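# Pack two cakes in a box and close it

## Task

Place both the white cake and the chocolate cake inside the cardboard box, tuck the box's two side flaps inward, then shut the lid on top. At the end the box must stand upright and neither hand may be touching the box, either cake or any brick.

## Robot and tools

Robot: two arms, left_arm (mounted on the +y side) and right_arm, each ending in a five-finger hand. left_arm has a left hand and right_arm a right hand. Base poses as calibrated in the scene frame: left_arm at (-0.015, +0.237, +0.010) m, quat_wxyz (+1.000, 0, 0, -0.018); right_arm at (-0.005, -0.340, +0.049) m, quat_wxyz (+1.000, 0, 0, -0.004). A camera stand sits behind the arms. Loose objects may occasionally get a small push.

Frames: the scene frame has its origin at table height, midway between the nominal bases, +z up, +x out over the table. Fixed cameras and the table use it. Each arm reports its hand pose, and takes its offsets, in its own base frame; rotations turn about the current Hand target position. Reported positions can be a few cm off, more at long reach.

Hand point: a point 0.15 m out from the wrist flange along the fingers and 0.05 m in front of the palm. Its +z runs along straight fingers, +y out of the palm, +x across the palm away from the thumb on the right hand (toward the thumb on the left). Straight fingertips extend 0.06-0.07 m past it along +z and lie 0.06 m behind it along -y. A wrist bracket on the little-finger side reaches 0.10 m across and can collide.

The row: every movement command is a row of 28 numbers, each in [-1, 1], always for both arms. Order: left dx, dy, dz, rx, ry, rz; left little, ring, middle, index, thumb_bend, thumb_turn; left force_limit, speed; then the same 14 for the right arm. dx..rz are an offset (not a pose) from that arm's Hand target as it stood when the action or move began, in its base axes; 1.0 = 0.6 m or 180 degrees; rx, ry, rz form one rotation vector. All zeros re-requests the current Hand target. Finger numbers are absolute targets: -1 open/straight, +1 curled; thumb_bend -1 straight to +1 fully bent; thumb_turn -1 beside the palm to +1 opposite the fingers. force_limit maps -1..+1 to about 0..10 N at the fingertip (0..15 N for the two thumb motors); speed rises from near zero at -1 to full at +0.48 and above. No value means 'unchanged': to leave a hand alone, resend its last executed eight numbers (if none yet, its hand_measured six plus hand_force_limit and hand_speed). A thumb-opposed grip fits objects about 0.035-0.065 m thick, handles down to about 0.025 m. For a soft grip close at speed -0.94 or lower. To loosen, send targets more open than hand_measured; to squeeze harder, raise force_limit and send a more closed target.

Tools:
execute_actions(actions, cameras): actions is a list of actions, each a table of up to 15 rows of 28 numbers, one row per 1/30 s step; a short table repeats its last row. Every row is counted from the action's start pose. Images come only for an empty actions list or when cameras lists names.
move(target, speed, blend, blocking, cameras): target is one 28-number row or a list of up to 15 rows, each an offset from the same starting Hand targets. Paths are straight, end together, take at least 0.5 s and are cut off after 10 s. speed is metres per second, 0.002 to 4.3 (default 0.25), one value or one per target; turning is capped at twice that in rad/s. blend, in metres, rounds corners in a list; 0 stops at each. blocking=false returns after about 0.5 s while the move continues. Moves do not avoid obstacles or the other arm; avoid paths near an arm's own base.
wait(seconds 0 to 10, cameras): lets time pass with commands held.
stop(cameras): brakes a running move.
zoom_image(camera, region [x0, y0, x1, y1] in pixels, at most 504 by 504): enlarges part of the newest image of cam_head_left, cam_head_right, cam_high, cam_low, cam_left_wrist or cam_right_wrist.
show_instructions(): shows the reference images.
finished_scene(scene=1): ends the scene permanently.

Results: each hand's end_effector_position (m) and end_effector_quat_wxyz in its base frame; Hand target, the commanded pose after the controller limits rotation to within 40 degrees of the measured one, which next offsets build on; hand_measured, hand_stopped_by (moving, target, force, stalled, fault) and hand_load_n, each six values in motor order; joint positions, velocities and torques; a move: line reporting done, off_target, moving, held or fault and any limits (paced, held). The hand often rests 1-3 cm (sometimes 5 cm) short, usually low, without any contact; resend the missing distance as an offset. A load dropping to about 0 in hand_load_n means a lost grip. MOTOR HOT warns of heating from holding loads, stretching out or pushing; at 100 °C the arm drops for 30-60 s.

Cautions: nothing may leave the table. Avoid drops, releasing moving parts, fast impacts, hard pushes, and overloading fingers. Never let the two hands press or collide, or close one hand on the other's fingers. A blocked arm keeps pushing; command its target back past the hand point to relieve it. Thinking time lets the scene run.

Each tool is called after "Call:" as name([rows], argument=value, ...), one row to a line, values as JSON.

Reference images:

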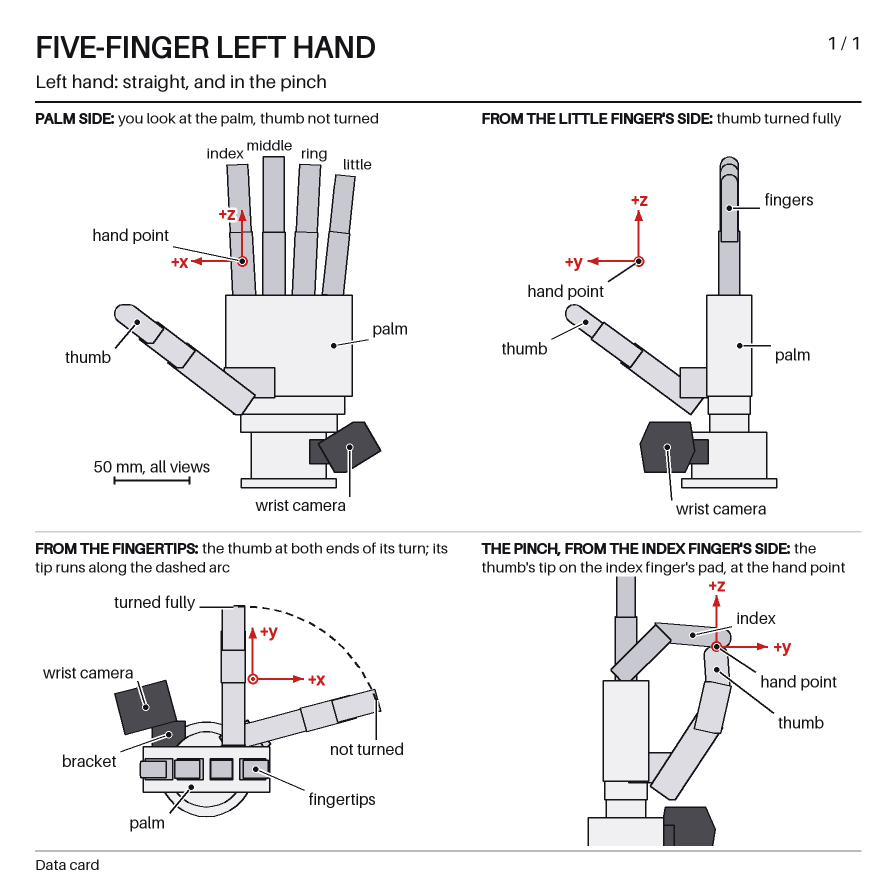

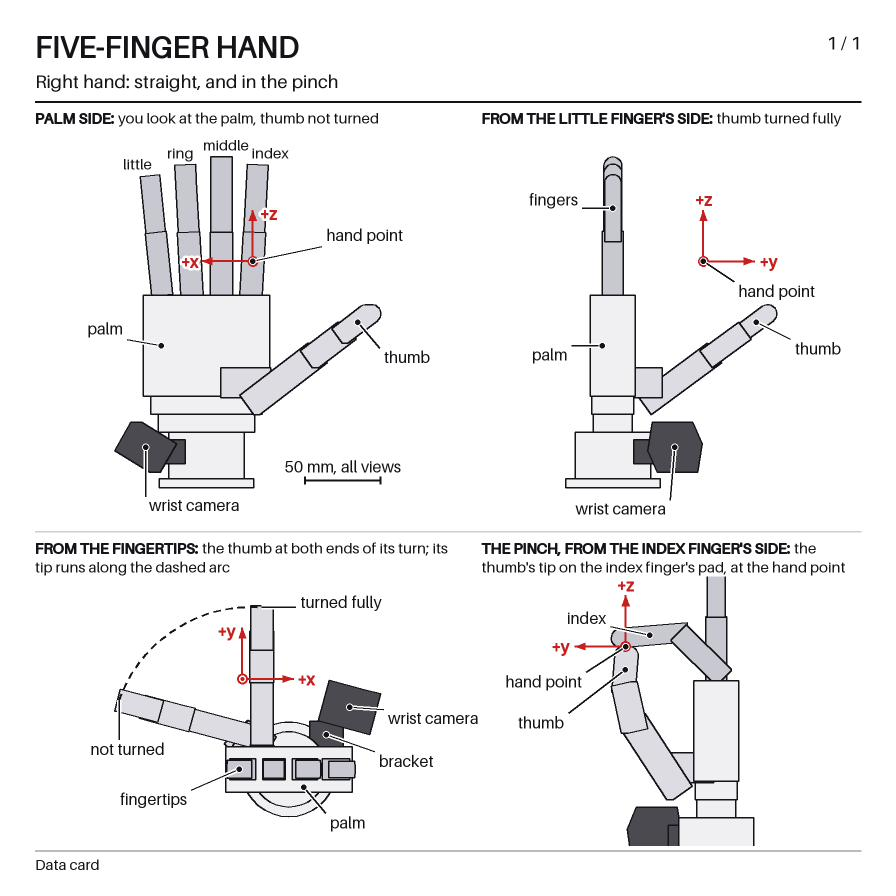

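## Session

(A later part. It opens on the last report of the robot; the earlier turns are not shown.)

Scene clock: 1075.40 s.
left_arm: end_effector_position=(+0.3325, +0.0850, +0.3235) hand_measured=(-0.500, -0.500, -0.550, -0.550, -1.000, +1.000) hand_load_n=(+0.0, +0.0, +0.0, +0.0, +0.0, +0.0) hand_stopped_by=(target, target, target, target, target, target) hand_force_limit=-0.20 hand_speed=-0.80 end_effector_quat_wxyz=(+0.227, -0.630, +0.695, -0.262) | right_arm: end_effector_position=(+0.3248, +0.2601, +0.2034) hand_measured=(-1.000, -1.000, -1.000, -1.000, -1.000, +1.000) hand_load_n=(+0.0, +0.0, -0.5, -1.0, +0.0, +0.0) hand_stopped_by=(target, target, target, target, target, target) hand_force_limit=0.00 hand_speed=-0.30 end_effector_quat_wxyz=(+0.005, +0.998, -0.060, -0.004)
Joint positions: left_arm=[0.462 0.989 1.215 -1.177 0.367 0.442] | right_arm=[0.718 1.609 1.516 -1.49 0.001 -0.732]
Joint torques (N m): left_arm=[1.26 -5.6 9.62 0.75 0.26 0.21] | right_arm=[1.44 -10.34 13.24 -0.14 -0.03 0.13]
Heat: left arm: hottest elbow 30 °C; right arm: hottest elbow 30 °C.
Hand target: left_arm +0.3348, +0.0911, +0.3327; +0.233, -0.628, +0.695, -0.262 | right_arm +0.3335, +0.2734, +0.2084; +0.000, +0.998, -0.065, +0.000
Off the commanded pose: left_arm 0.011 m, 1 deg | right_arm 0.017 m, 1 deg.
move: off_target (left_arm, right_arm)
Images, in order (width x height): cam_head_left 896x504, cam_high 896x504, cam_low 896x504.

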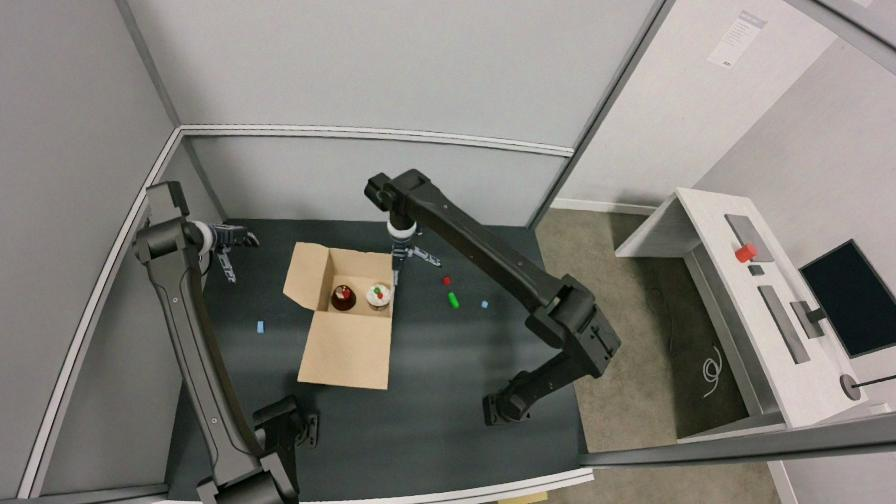

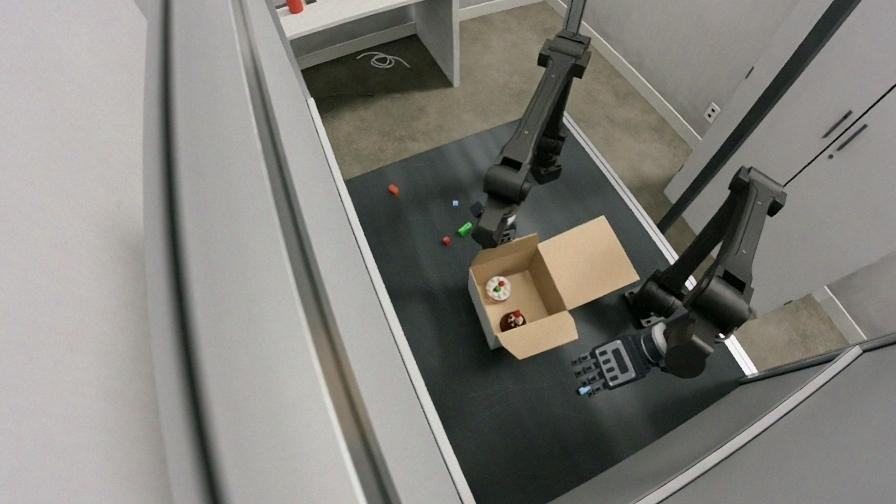

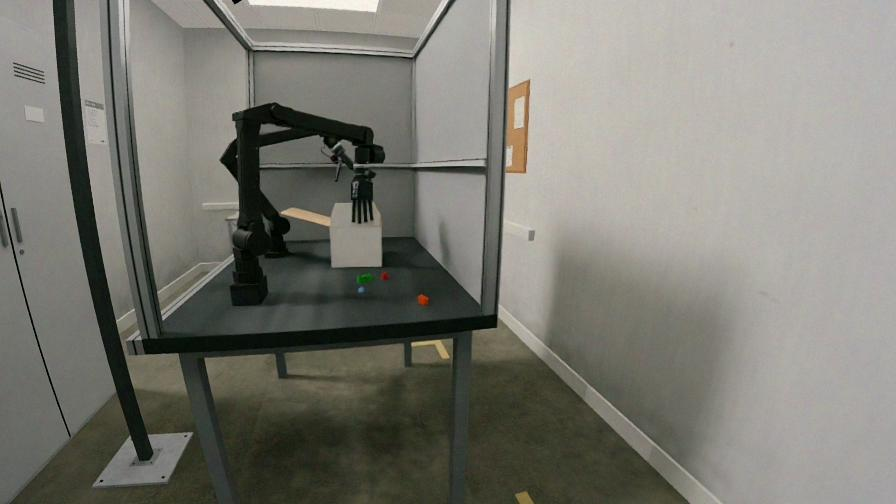

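Call:
move(target=[0,0,0,0,0,0,-0.5,-0.5,-0.55,-0.55,-1,1,-0.2,-0.8, 0.0,-0.02,0.075,0,0,0,-1,-1,-1,-1,-1,1,0,-0.3], speed=0.08, cameras=["cam_head_left","cam_low","cam_high"])

Call:
zoom_image(camera="cam_low", region=[260, 120, 440, 300])

Call:
zoom_image(camera="cam_head_left", region=[270, 200, 450, 400])

Call:
zoom_image(camera="cam_high", region=[400, 100, 640, 370])

Scene clock: 1089.57 s.
left_arm: end_effector_position=(+0.3325, +0.0850, +0.3235) hand_measured=(-0.500, -0.500, -0.550, -0.550, -1.000, +1.000) hand_load_n=(+0.0, +0.0, +0.0, +0.0, +0.0, +0.0) hand_stopped_by=(target, target, target, target, target, target) hand_force_limit=-0.20 hand_speed=-0.80 end_effector_quat_wxyz=(+0.227, -0.630, +0.695, -0.262) | right_arm: end_effector_position=(+0.3245, +0.2571, +0.2406) hand_measured=(-1.000, -1.000, -1.000, -1.000, -1.000, +1.000) hand_load_n=(+0.0, +0.0, +0.0, +0.0, +0.0, +0.0) hand_stopped_by=(target, target, target, target, target, target) hand_force_limit=0.00 hand_speed=-0.30 end_effector_quat_wxyz=(+0.010, +0.998, -0.063, -0.009)
Joint positions: left_arm=[0.462 0.989 1.215 -1.177 0.367 0.442] | right_arm=[0.713 1.609 1.611 -1.599 0.001 -0.731]
Joint torques (N m): left_arm=[1.14 -4.48 9.62 0.83 0.31 0.19] | right_arm=[0.15 -12.22 12.82 -0.38 -0.01 -0.07]
Heat: left arm: hottest elbow 30 °C; right arm: hottest elbow 30 °C.
Hand target: left_arm +0.3348, +0.0911, +0.3327; +0.233, -0.628, +0.695, -0.262 | right_arm +0.3336, +0.2613, +0.2534; +0.000, +0.998, -0.065, +0.000
Off the commanded pose: left_arm 0.011 m, 1 deg | right_arm 0.016 m, 2 deg.
move: off_target (left_arm, right_arm)
Images, in order (width x height): cam_head_left 896x504, cam_high 896x504, cam_low 896x504.

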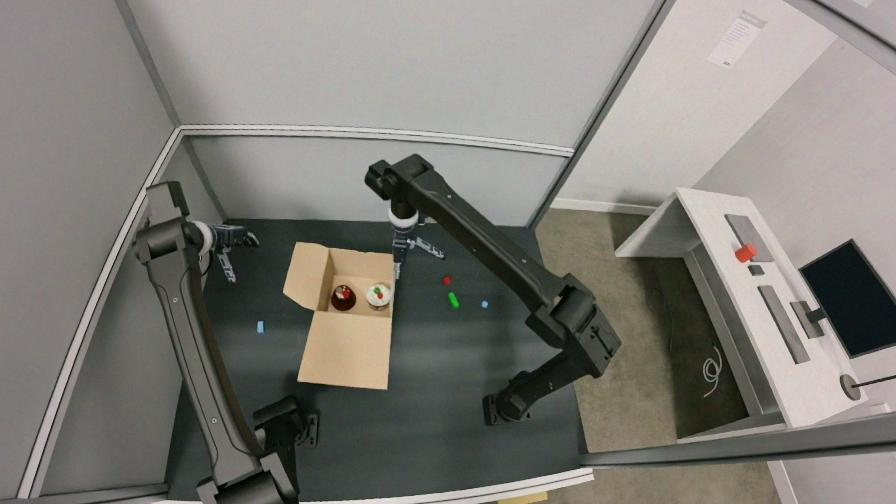

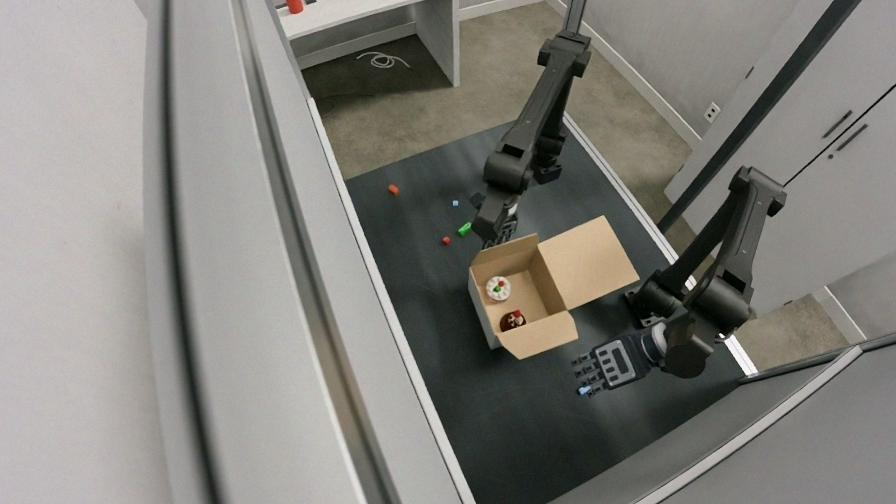

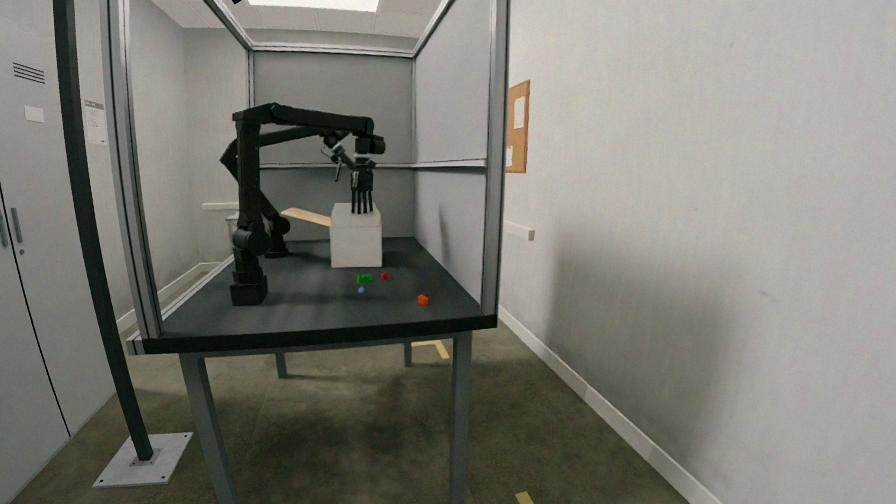

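Scaled by 2.800.

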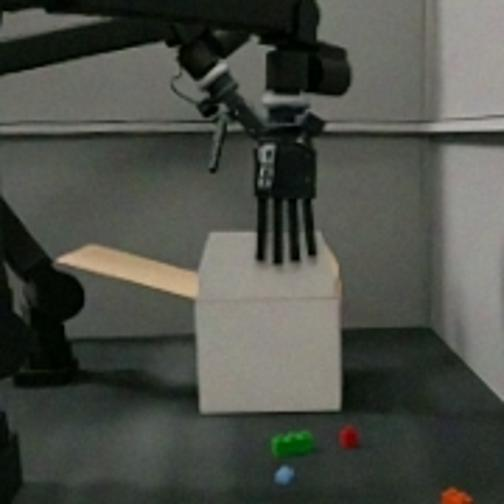

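Scaled by 2.520.

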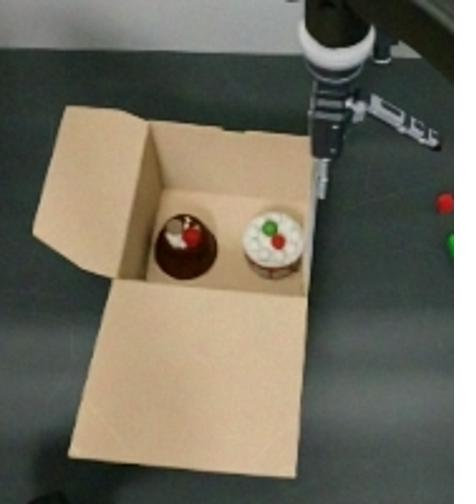

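Scaled by 1.867.

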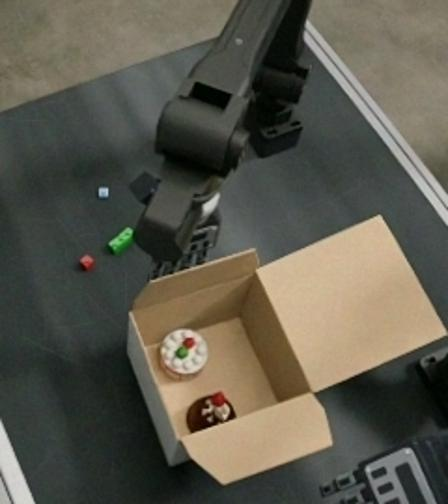

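Call:
move(target=[0,0,0,0,0,0,-0.5,-0.5,-0.55,-0.55,-1,1,-0.2,-0.8, 0.004,0.073,-0.022,0,0,0.01,-1,-1,-1,-1,-1,1,0,-0.3], speed=0.06, cameras=["cam_head_left","cam_low","cam_high"])

Call:
zoom_image(camera="cam_low", region=[260, 120, 440, 300])

Call:
zoom_image(camera="cam_head_left", region=[270, 200, 450, 400])

Call:
zoom_image(camera="cam_high", region=[400, 100, 640, 370])

Scene clock: 1114.93 s.
left_arm: end_effector_position=(+0.3325, +0.0850, +0.3235) hand_measured=(-0.500, -0.500, -0.550, -0.550, -1.000, +1.000) hand_load_n=(+0.0, +0.0, +0.0, +0.0, +0.0, +0.0) hand_stopped_by=(target, target, target, target, target, target) hand_force_limit=-0.20 hand_speed=-0.80 end_effector_quat_wxyz=(+0.227, -0.630, +0.695, -0.262) | right_arm: end_effector_position=(+0.3271, +0.2909, +0.2379) hand_measured=(-1.000, -1.000, -1.000, -1.000, -1.000, +1.000) hand_load_n=(+0.0, +0.0, -0.5, +0.0, +0.0, +0.0) hand_stopped_by=(target, target, target, target, target, target) hand_force_limit=0.00 hand_speed=-0.30 end_effector_quat_wxyz=(+0.007, +0.999, -0.046, -0.006)
Joint positions: left_arm=[0.462 0.989 1.215 -1.177 0.367 0.442] | right_arm=[0.765 1.667 1.678 -1.599 0.001 -0.714]
Joint torques (N m): left_arm=[0.67 -5.3 9.69 0.75 0.3 0.25] | right_arm=[1.32 -10.99 13.01 0.24 -0.05 0.12]
Heat: left arm: hottest elbow 30 °C; right arm: hottest elbow 30 °C.
Hand target: left_arm +0.3348, +0.0911, +0.3327; +0.233, -0.628, +0.695, -0.262 | right_arm +0.3360, +0.3052, +0.2401; +0.000, +0.999, -0.049, +0.000
Off the commanded pose: left_arm 0.011 m, 1 deg | right_arm 0.017 m, 1 deg.
move: off_target (left_arm, right_arm)
Images, in order (width x height): cam_head_left 896x504, cam_high 896x504, cam_low 896x504.

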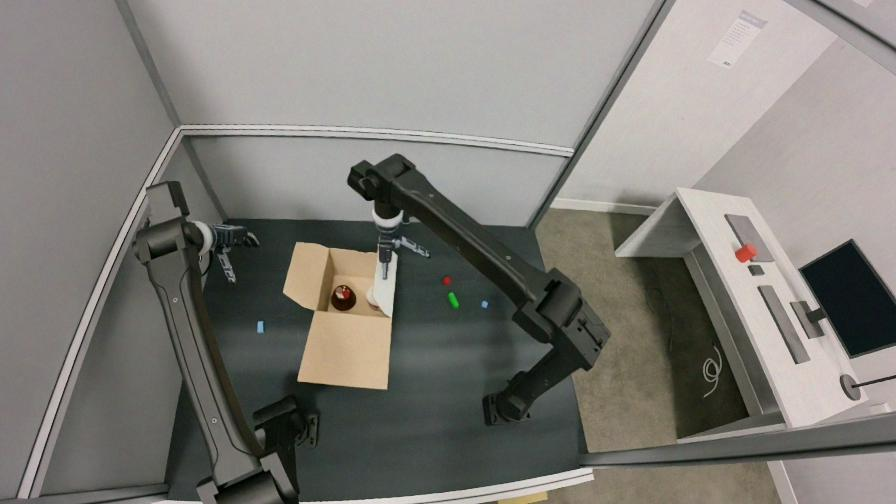

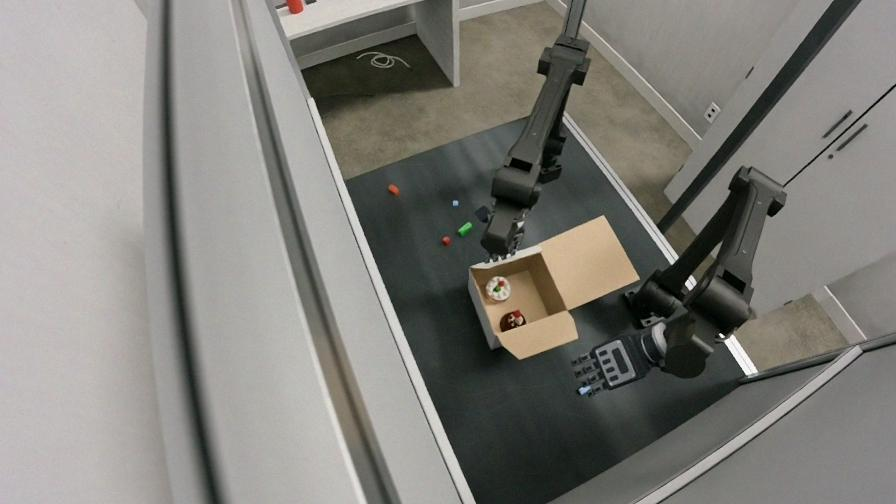

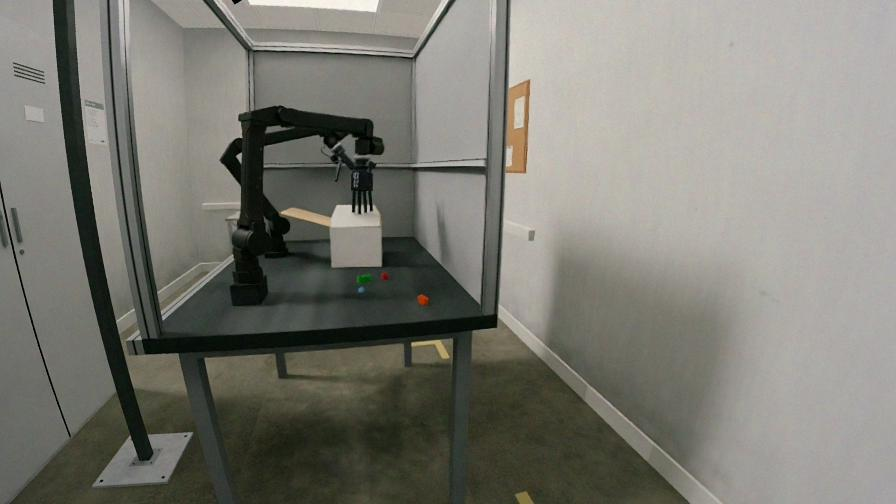

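Scaled by 2.800.

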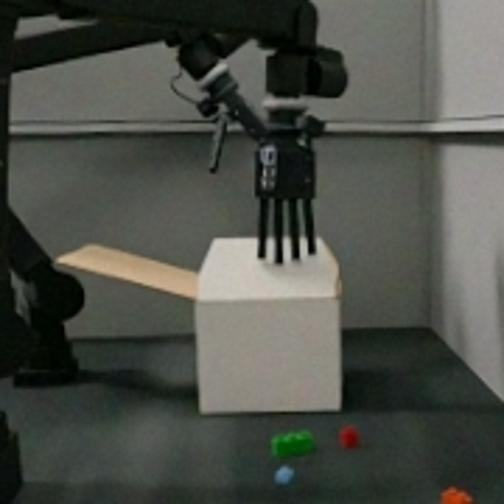

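Scaled by 2.520.

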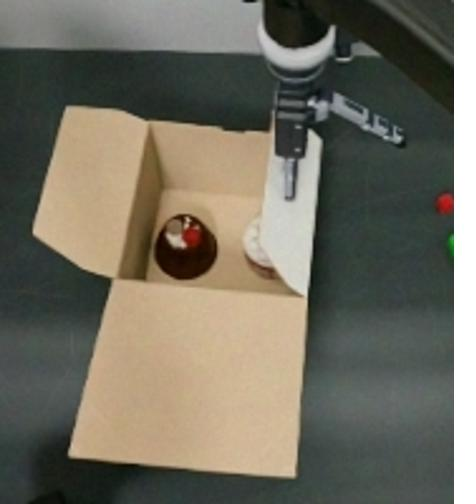

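Scaled by 1.867.

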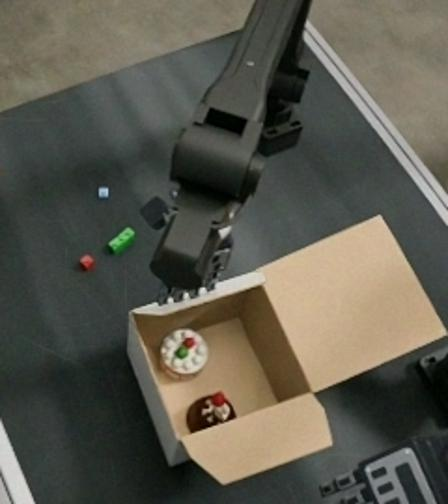

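Call:
move([
  [0,0,0,0,0,0,-0.5,-0.5,-0.55,-0.55,-1,1,-0.2,-0.8, 0.003,0.058,-0.05,0,0,0.0,-1,-1,-1,-1,-1,1,0,-0.3],
  [0,0,0,0,0,0,-0.5,-0.5,-0.55,-0.55,-1,1,-0.2,-0.8, 0.005,0.08,-0.095,0,0,0.0,-1,-1,-1,-1,-1,1,0,-0.3],
], speed=0.05, cameras=["cam_head_left","cam_low","cam_high"])

Call:
zoom_image(camera="cam_low", region=[260, 120, 440, 300])

Call:
zoom_image(camera="cam_head_left", region=[270, 200, 450, 400])

Call:
zoom_image(camera="cam_high", region=[400, 100, 640, 370])

Scene clock: 1123.13 s.
left_arm: end_effector_position=(+0.3325, +0.0850, +0.3235) hand_measured=(-0.500, -0.500, -0.550, -0.550, -1.000, +1.000) hand_load_n=(+0.0, +0.0, +0.0, +0.0, +0.0, +0.0) hand_stopped_by=(target, target, target, target, target, target) hand_force_limit=-0.20 hand_speed=-0.80 end_effector_quat_wxyz=(+0.227, -0.630, +0.695, -0.262) | right_arm: end_effector_position=(+0.3336, +0.3411, +0.1916) hand_measured=(-1.000, -1.000, -1.000, -1.000, -1.000, +1.000) hand_load_n=(+0.0, +0.0, +0.0, +0.0, +0.0, -0.5) hand_stopped_by=(target, target, target, target, target, target) hand_force_limit=0.00 hand_speed=-0.30 end_effector_quat_wxyz=(+0.002, +0.999, -0.046, -0.001)
Joint positions: left_arm=[0.462 0.989 1.215 -1.177 0.367 0.442] | right_arm=[0.824 1.771 1.696 -1.5 0.001 -0.655]
Joint torques (N m): left_arm=[0.79 -5.07 9.55 0.83 0.27 0.2] | right_arm=[1.38 -12.16 10.96 0.81 -0.03 0.11]
Heat: left arm: hottest elbow 30 °C; right arm: hottest elbow 30 °C.
Hand target: left_arm +0.3348, +0.0911, +0.3327; +0.233, -0.628, +0.695, -0.262 | right_arm +0.3389, +0.3532, +0.1831; +0.000, +0.999, -0.049, +0.000
Off the commanded pose: left_arm 0.011 m, 1 deg | right_arm 0.016 m, 0 deg.
move: off_target (left_arm, right_arm)
Images, in order (width x height): cam_head_left 896x504, cam_high 896x504, cam_low 896x504.

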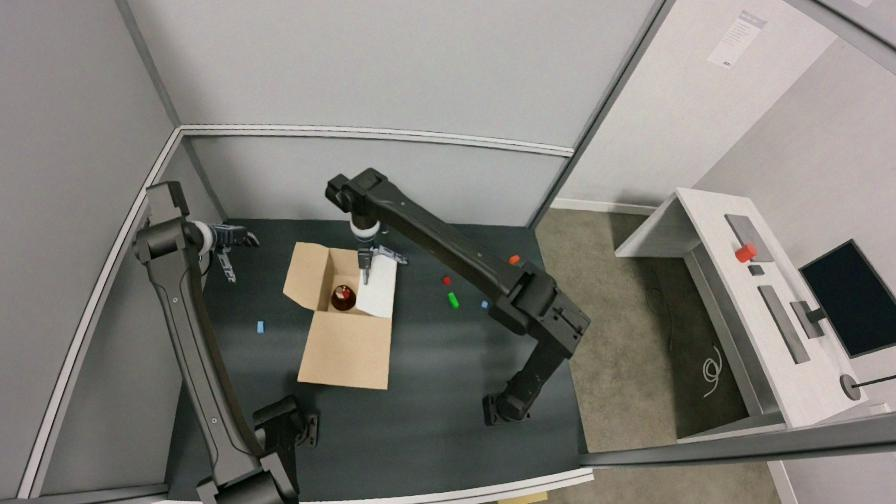

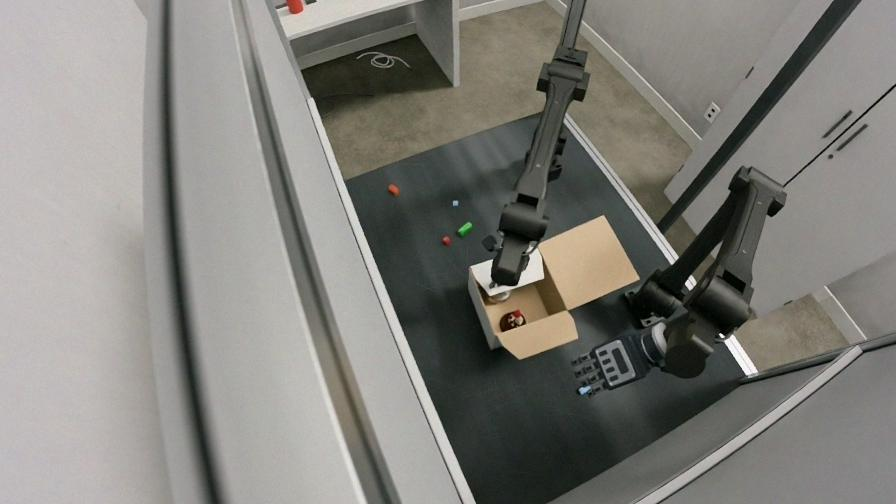

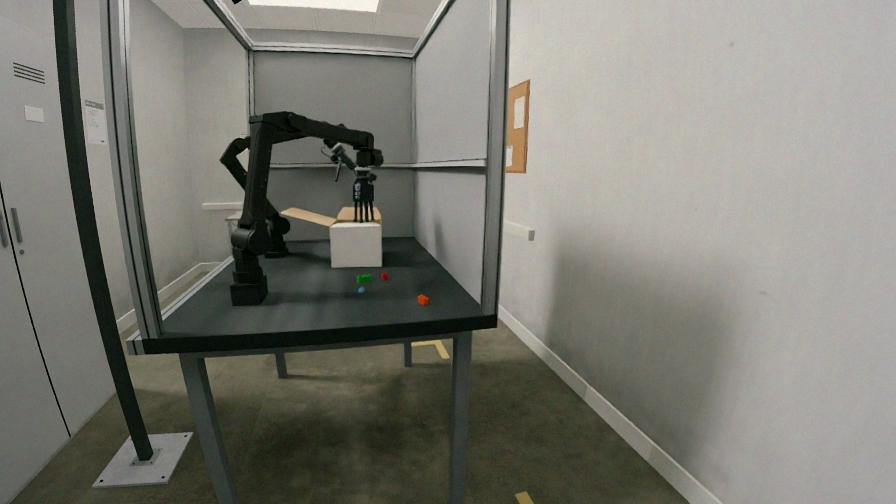

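Scaled by 2.800.

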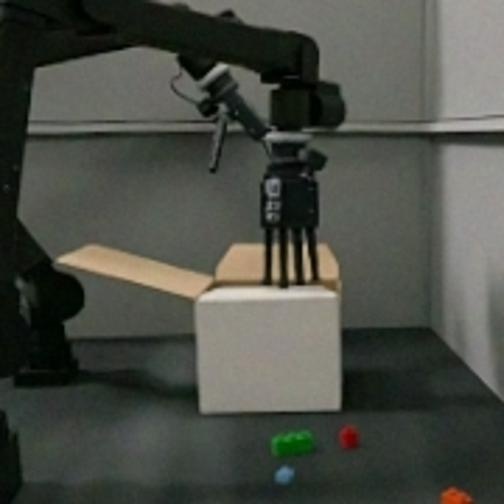

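Scaled by 2.520.

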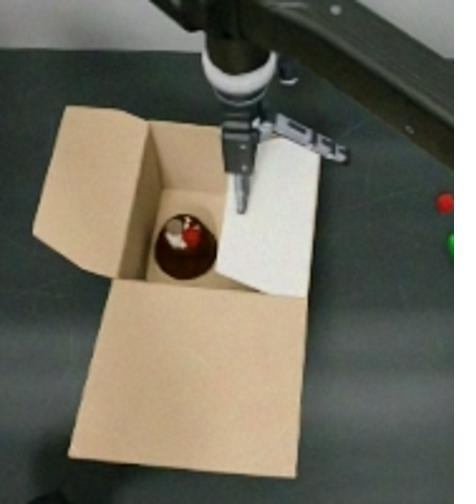

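Scaled by 1.867.

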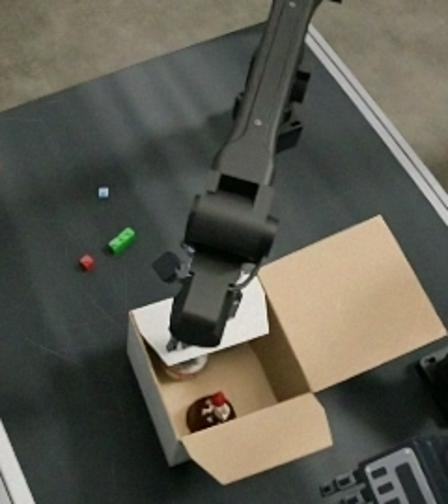

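Call:
move(target=[0,0,0,0,0,0,-0.5,-0.5,-0.55,-0.55,-1,1,-0.2,-0.8, 0.0,0.0,-0.03,0,0,0.0,-1,-1,-1,-1,-1,1,0,-0.3], speed=0.04, cameras=["cam_low"])

Call:
zoom_image(camera="cam_low", region=[300, 170, 420, 290])

Scene clock: 1129.30 s.
left_arm: end_effector_position=(+0.3325, +0.0850, +0.3235) hand_measured=(-0.500, -0.500, -0.550, -0.550, -1.000, +1.000) hand_load_n=(+0.0, +0.0, +0.0, +0.0, +0.0, +0.0) hand_stopped_by=(target, target, target, target, target, target) hand_force_limit=-0.20 hand_speed=-0.80 end_effector_quat_wxyz=(+0.227, -0.630, +0.695, -0.262) | right_arm: end_effector_position=(+0.3394, +0.3474, +0.1828) hand_measured=(-1.000, -1.000, -1.000, -1.000, -1.000, +1.000) hand_load_n=(+0.0, +0.0, +0.0, +0.0, +0.0, +0.0) hand_stopped_by=(target, target, target, target, target, target) hand_force_limit=0.00 hand_speed=-0.30 end_effector_quat_wxyz=(-0.009, +0.999, -0.046, +0.008)
Joint positions: left_arm=[0.462 0.989 1.215 -1.177 0.367 0.442] | right_arm=[0.824 1.775 1.683 -1.455 0.001 -0.655]
Joint torques (N m): left_arm=[1.44 -5.01 9.83 0.77 0.26 0.21] | right_arm=[1.49 -12.28 8.68 0.87 -0.02 0.09]
Heat: left arm: hottest elbow 30 °C; right arm: hottest elbow 30 °C.
Hand target: left_arm +0.3348, +0.0911, +0.3327; +0.233, -0.628, +0.695, -0.262 | right_arm +0.3390, +0.3532, +0.1650; +0.000, +0.999, -0.049, +0.000
Off the commanded pose: left_arm 0.011 m, 1 deg | right_arm 0.019 m, 1 deg.
move: off_target (left_arm, right_arm)
Images, in order (width x height): cam_low 896x504.

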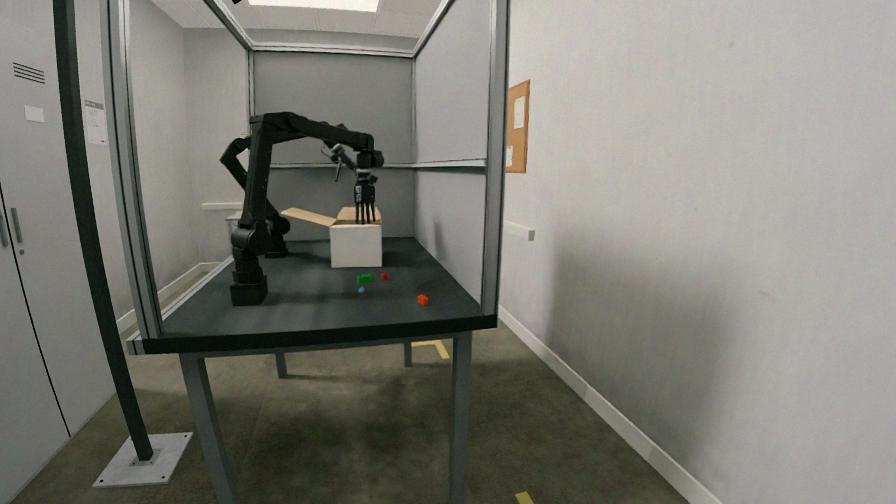

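Scaled by 4.200.

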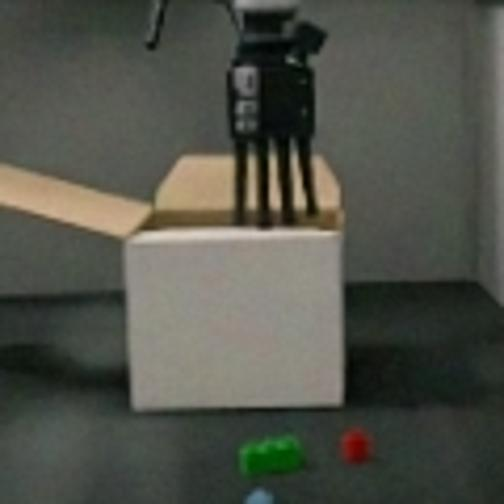

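Call:
move([
  [0,0,0,0,0,0,-0.5,-0.5,-0.55,-0.55,-1,1,-0.2,-0.8, 0.0,-0.01,0.15,0,0,0.0,-1,-1,-1,-1,-1,1,0,-0.3],
  [0,0,0,0,0,0,-0.5,-0.5,-0.55,-0.55,-1,1,-0.2,-0.8, 0.0,-0.4,0.2,0,0,0.0,-1,-1,-1,-1,-1,1,0,-0.3],
], speed=[0.08,0.2], cameras=["all"])

Call:
zoom_image(camera="cam_low", region=[300, 170, 420, 290])

Call:
zoom_image(camera="cam_head_left", region=[270, 230, 430, 400])

Scene clock: 1143.50 s.
left_arm: end_effector_position=(+0.3325, +0.0850, +0.3235) hand_measured=(-0.500, -0.500, -0.550, -0.550, -1.000, +1.000) hand_load_n=(+0.0, +0.0, +0.0, +0.0, +0.0, +0.0) hand_stopped_by=(target, target, target, target, target, target) hand_force_limit=-0.20 hand_speed=-0.80 end_effector_quat_wxyz=(+0.227, -0.630, +0.695, -0.262) | right_arm: end_effector_position=(+0.3437, +0.1171, +0.2828) hand_measured=(-1.000, -1.000, -1.000, -1.000, -1.000, +1.000) hand_load_n=(+0.0, +0.0, +0.0, +0.0, +0.0, +0.0) hand_stopped_by=(target, target, target, target, target, target) hand_force_limit=0.00 hand_speed=-0.30 end_effector_quat_wxyz=(-0.001, +0.999, -0.054, +0.004)
Joint positions: left_arm=[0.462 0.989 1.215 -1.177 0.367 0.442] | right_arm=[0.43 1.431 1.527 -1.659 0.002 -1.032]
Joint torques (N m): left_arm=[2.2 -5.48 9.68 0.94 0.26 0.15] | right_arm=[0.26 -10.87 8.62 -0.36 -0.06 -0.14]
Heat: left arm: hottest elbow 30 °C; right arm: hottest elbow 30 °C.
Hand target: left_arm +0.3348, +0.0911, +0.3327; +0.233, -0.628, +0.695, -0.262 | right_arm +0.3389, +0.1131, +0.2851; +0.000, +0.999, -0.049, +0.000
Off the commanded pose: left_arm 0.011 m, 1 deg | right_arm 0.007 m, 1 deg.
move: off_target (left_arm)

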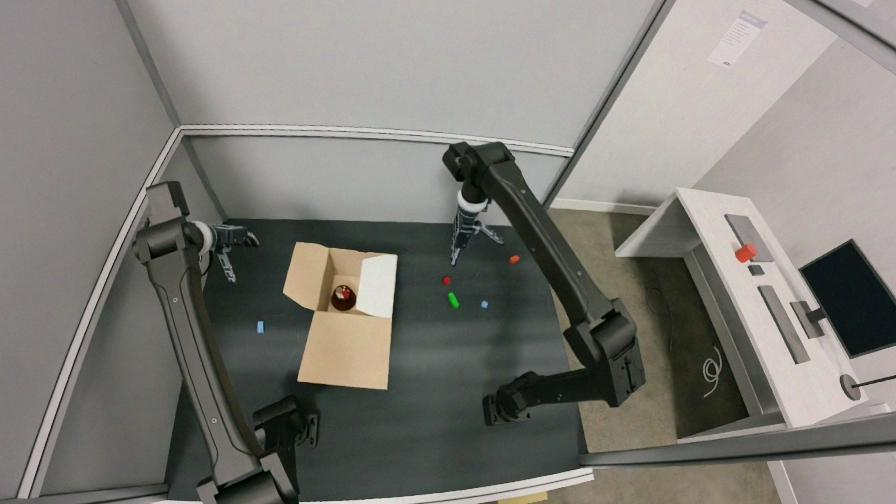

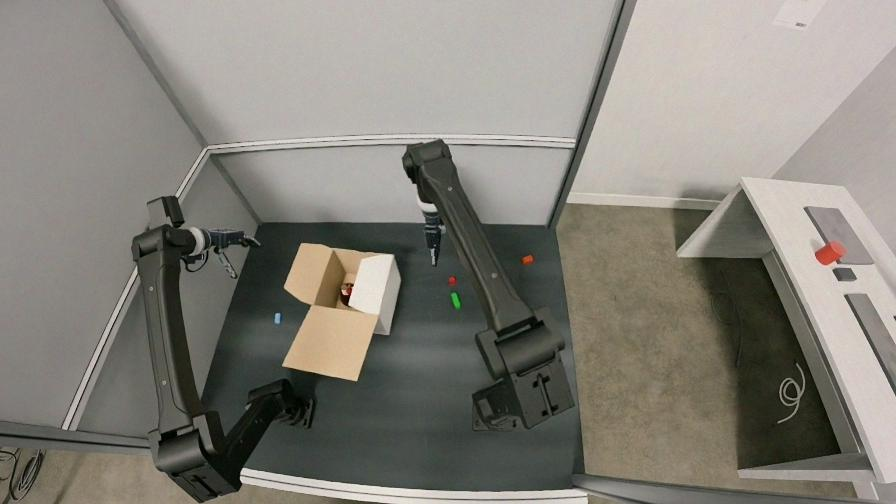

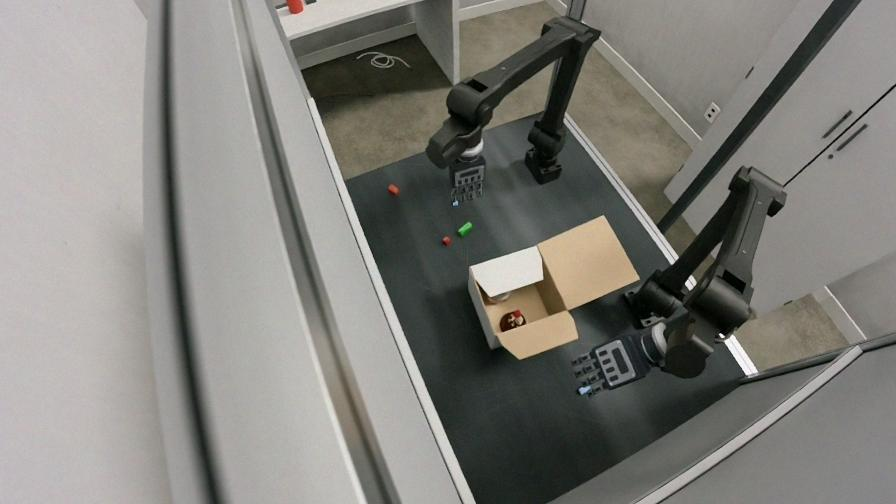

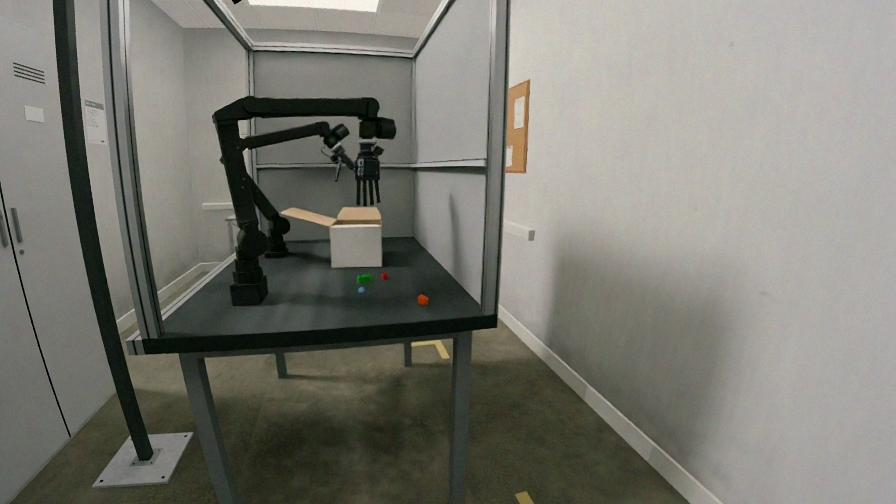

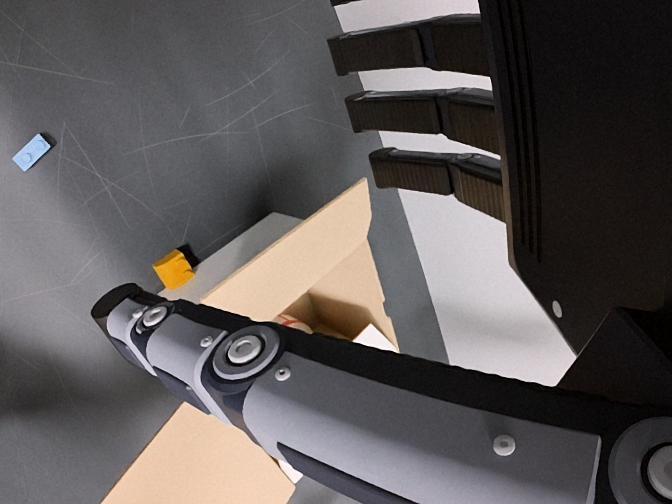

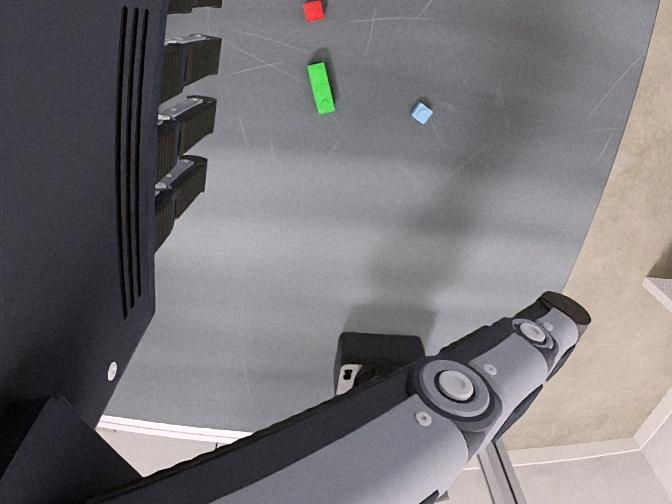

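Scaled by 4.200.

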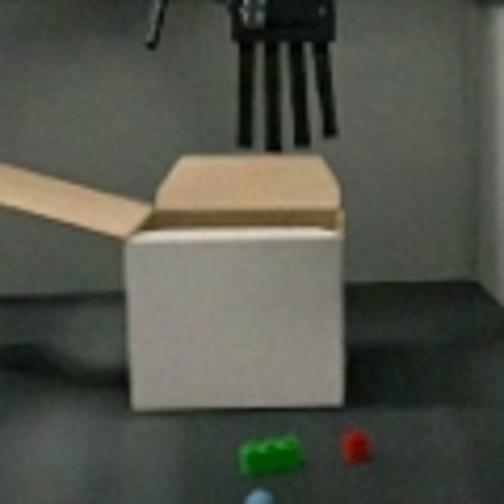

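Scaled by 2.965.

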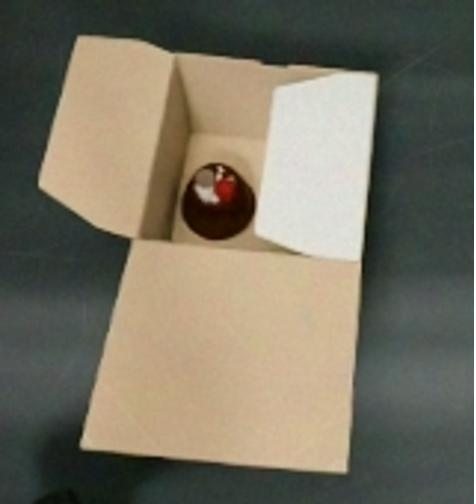

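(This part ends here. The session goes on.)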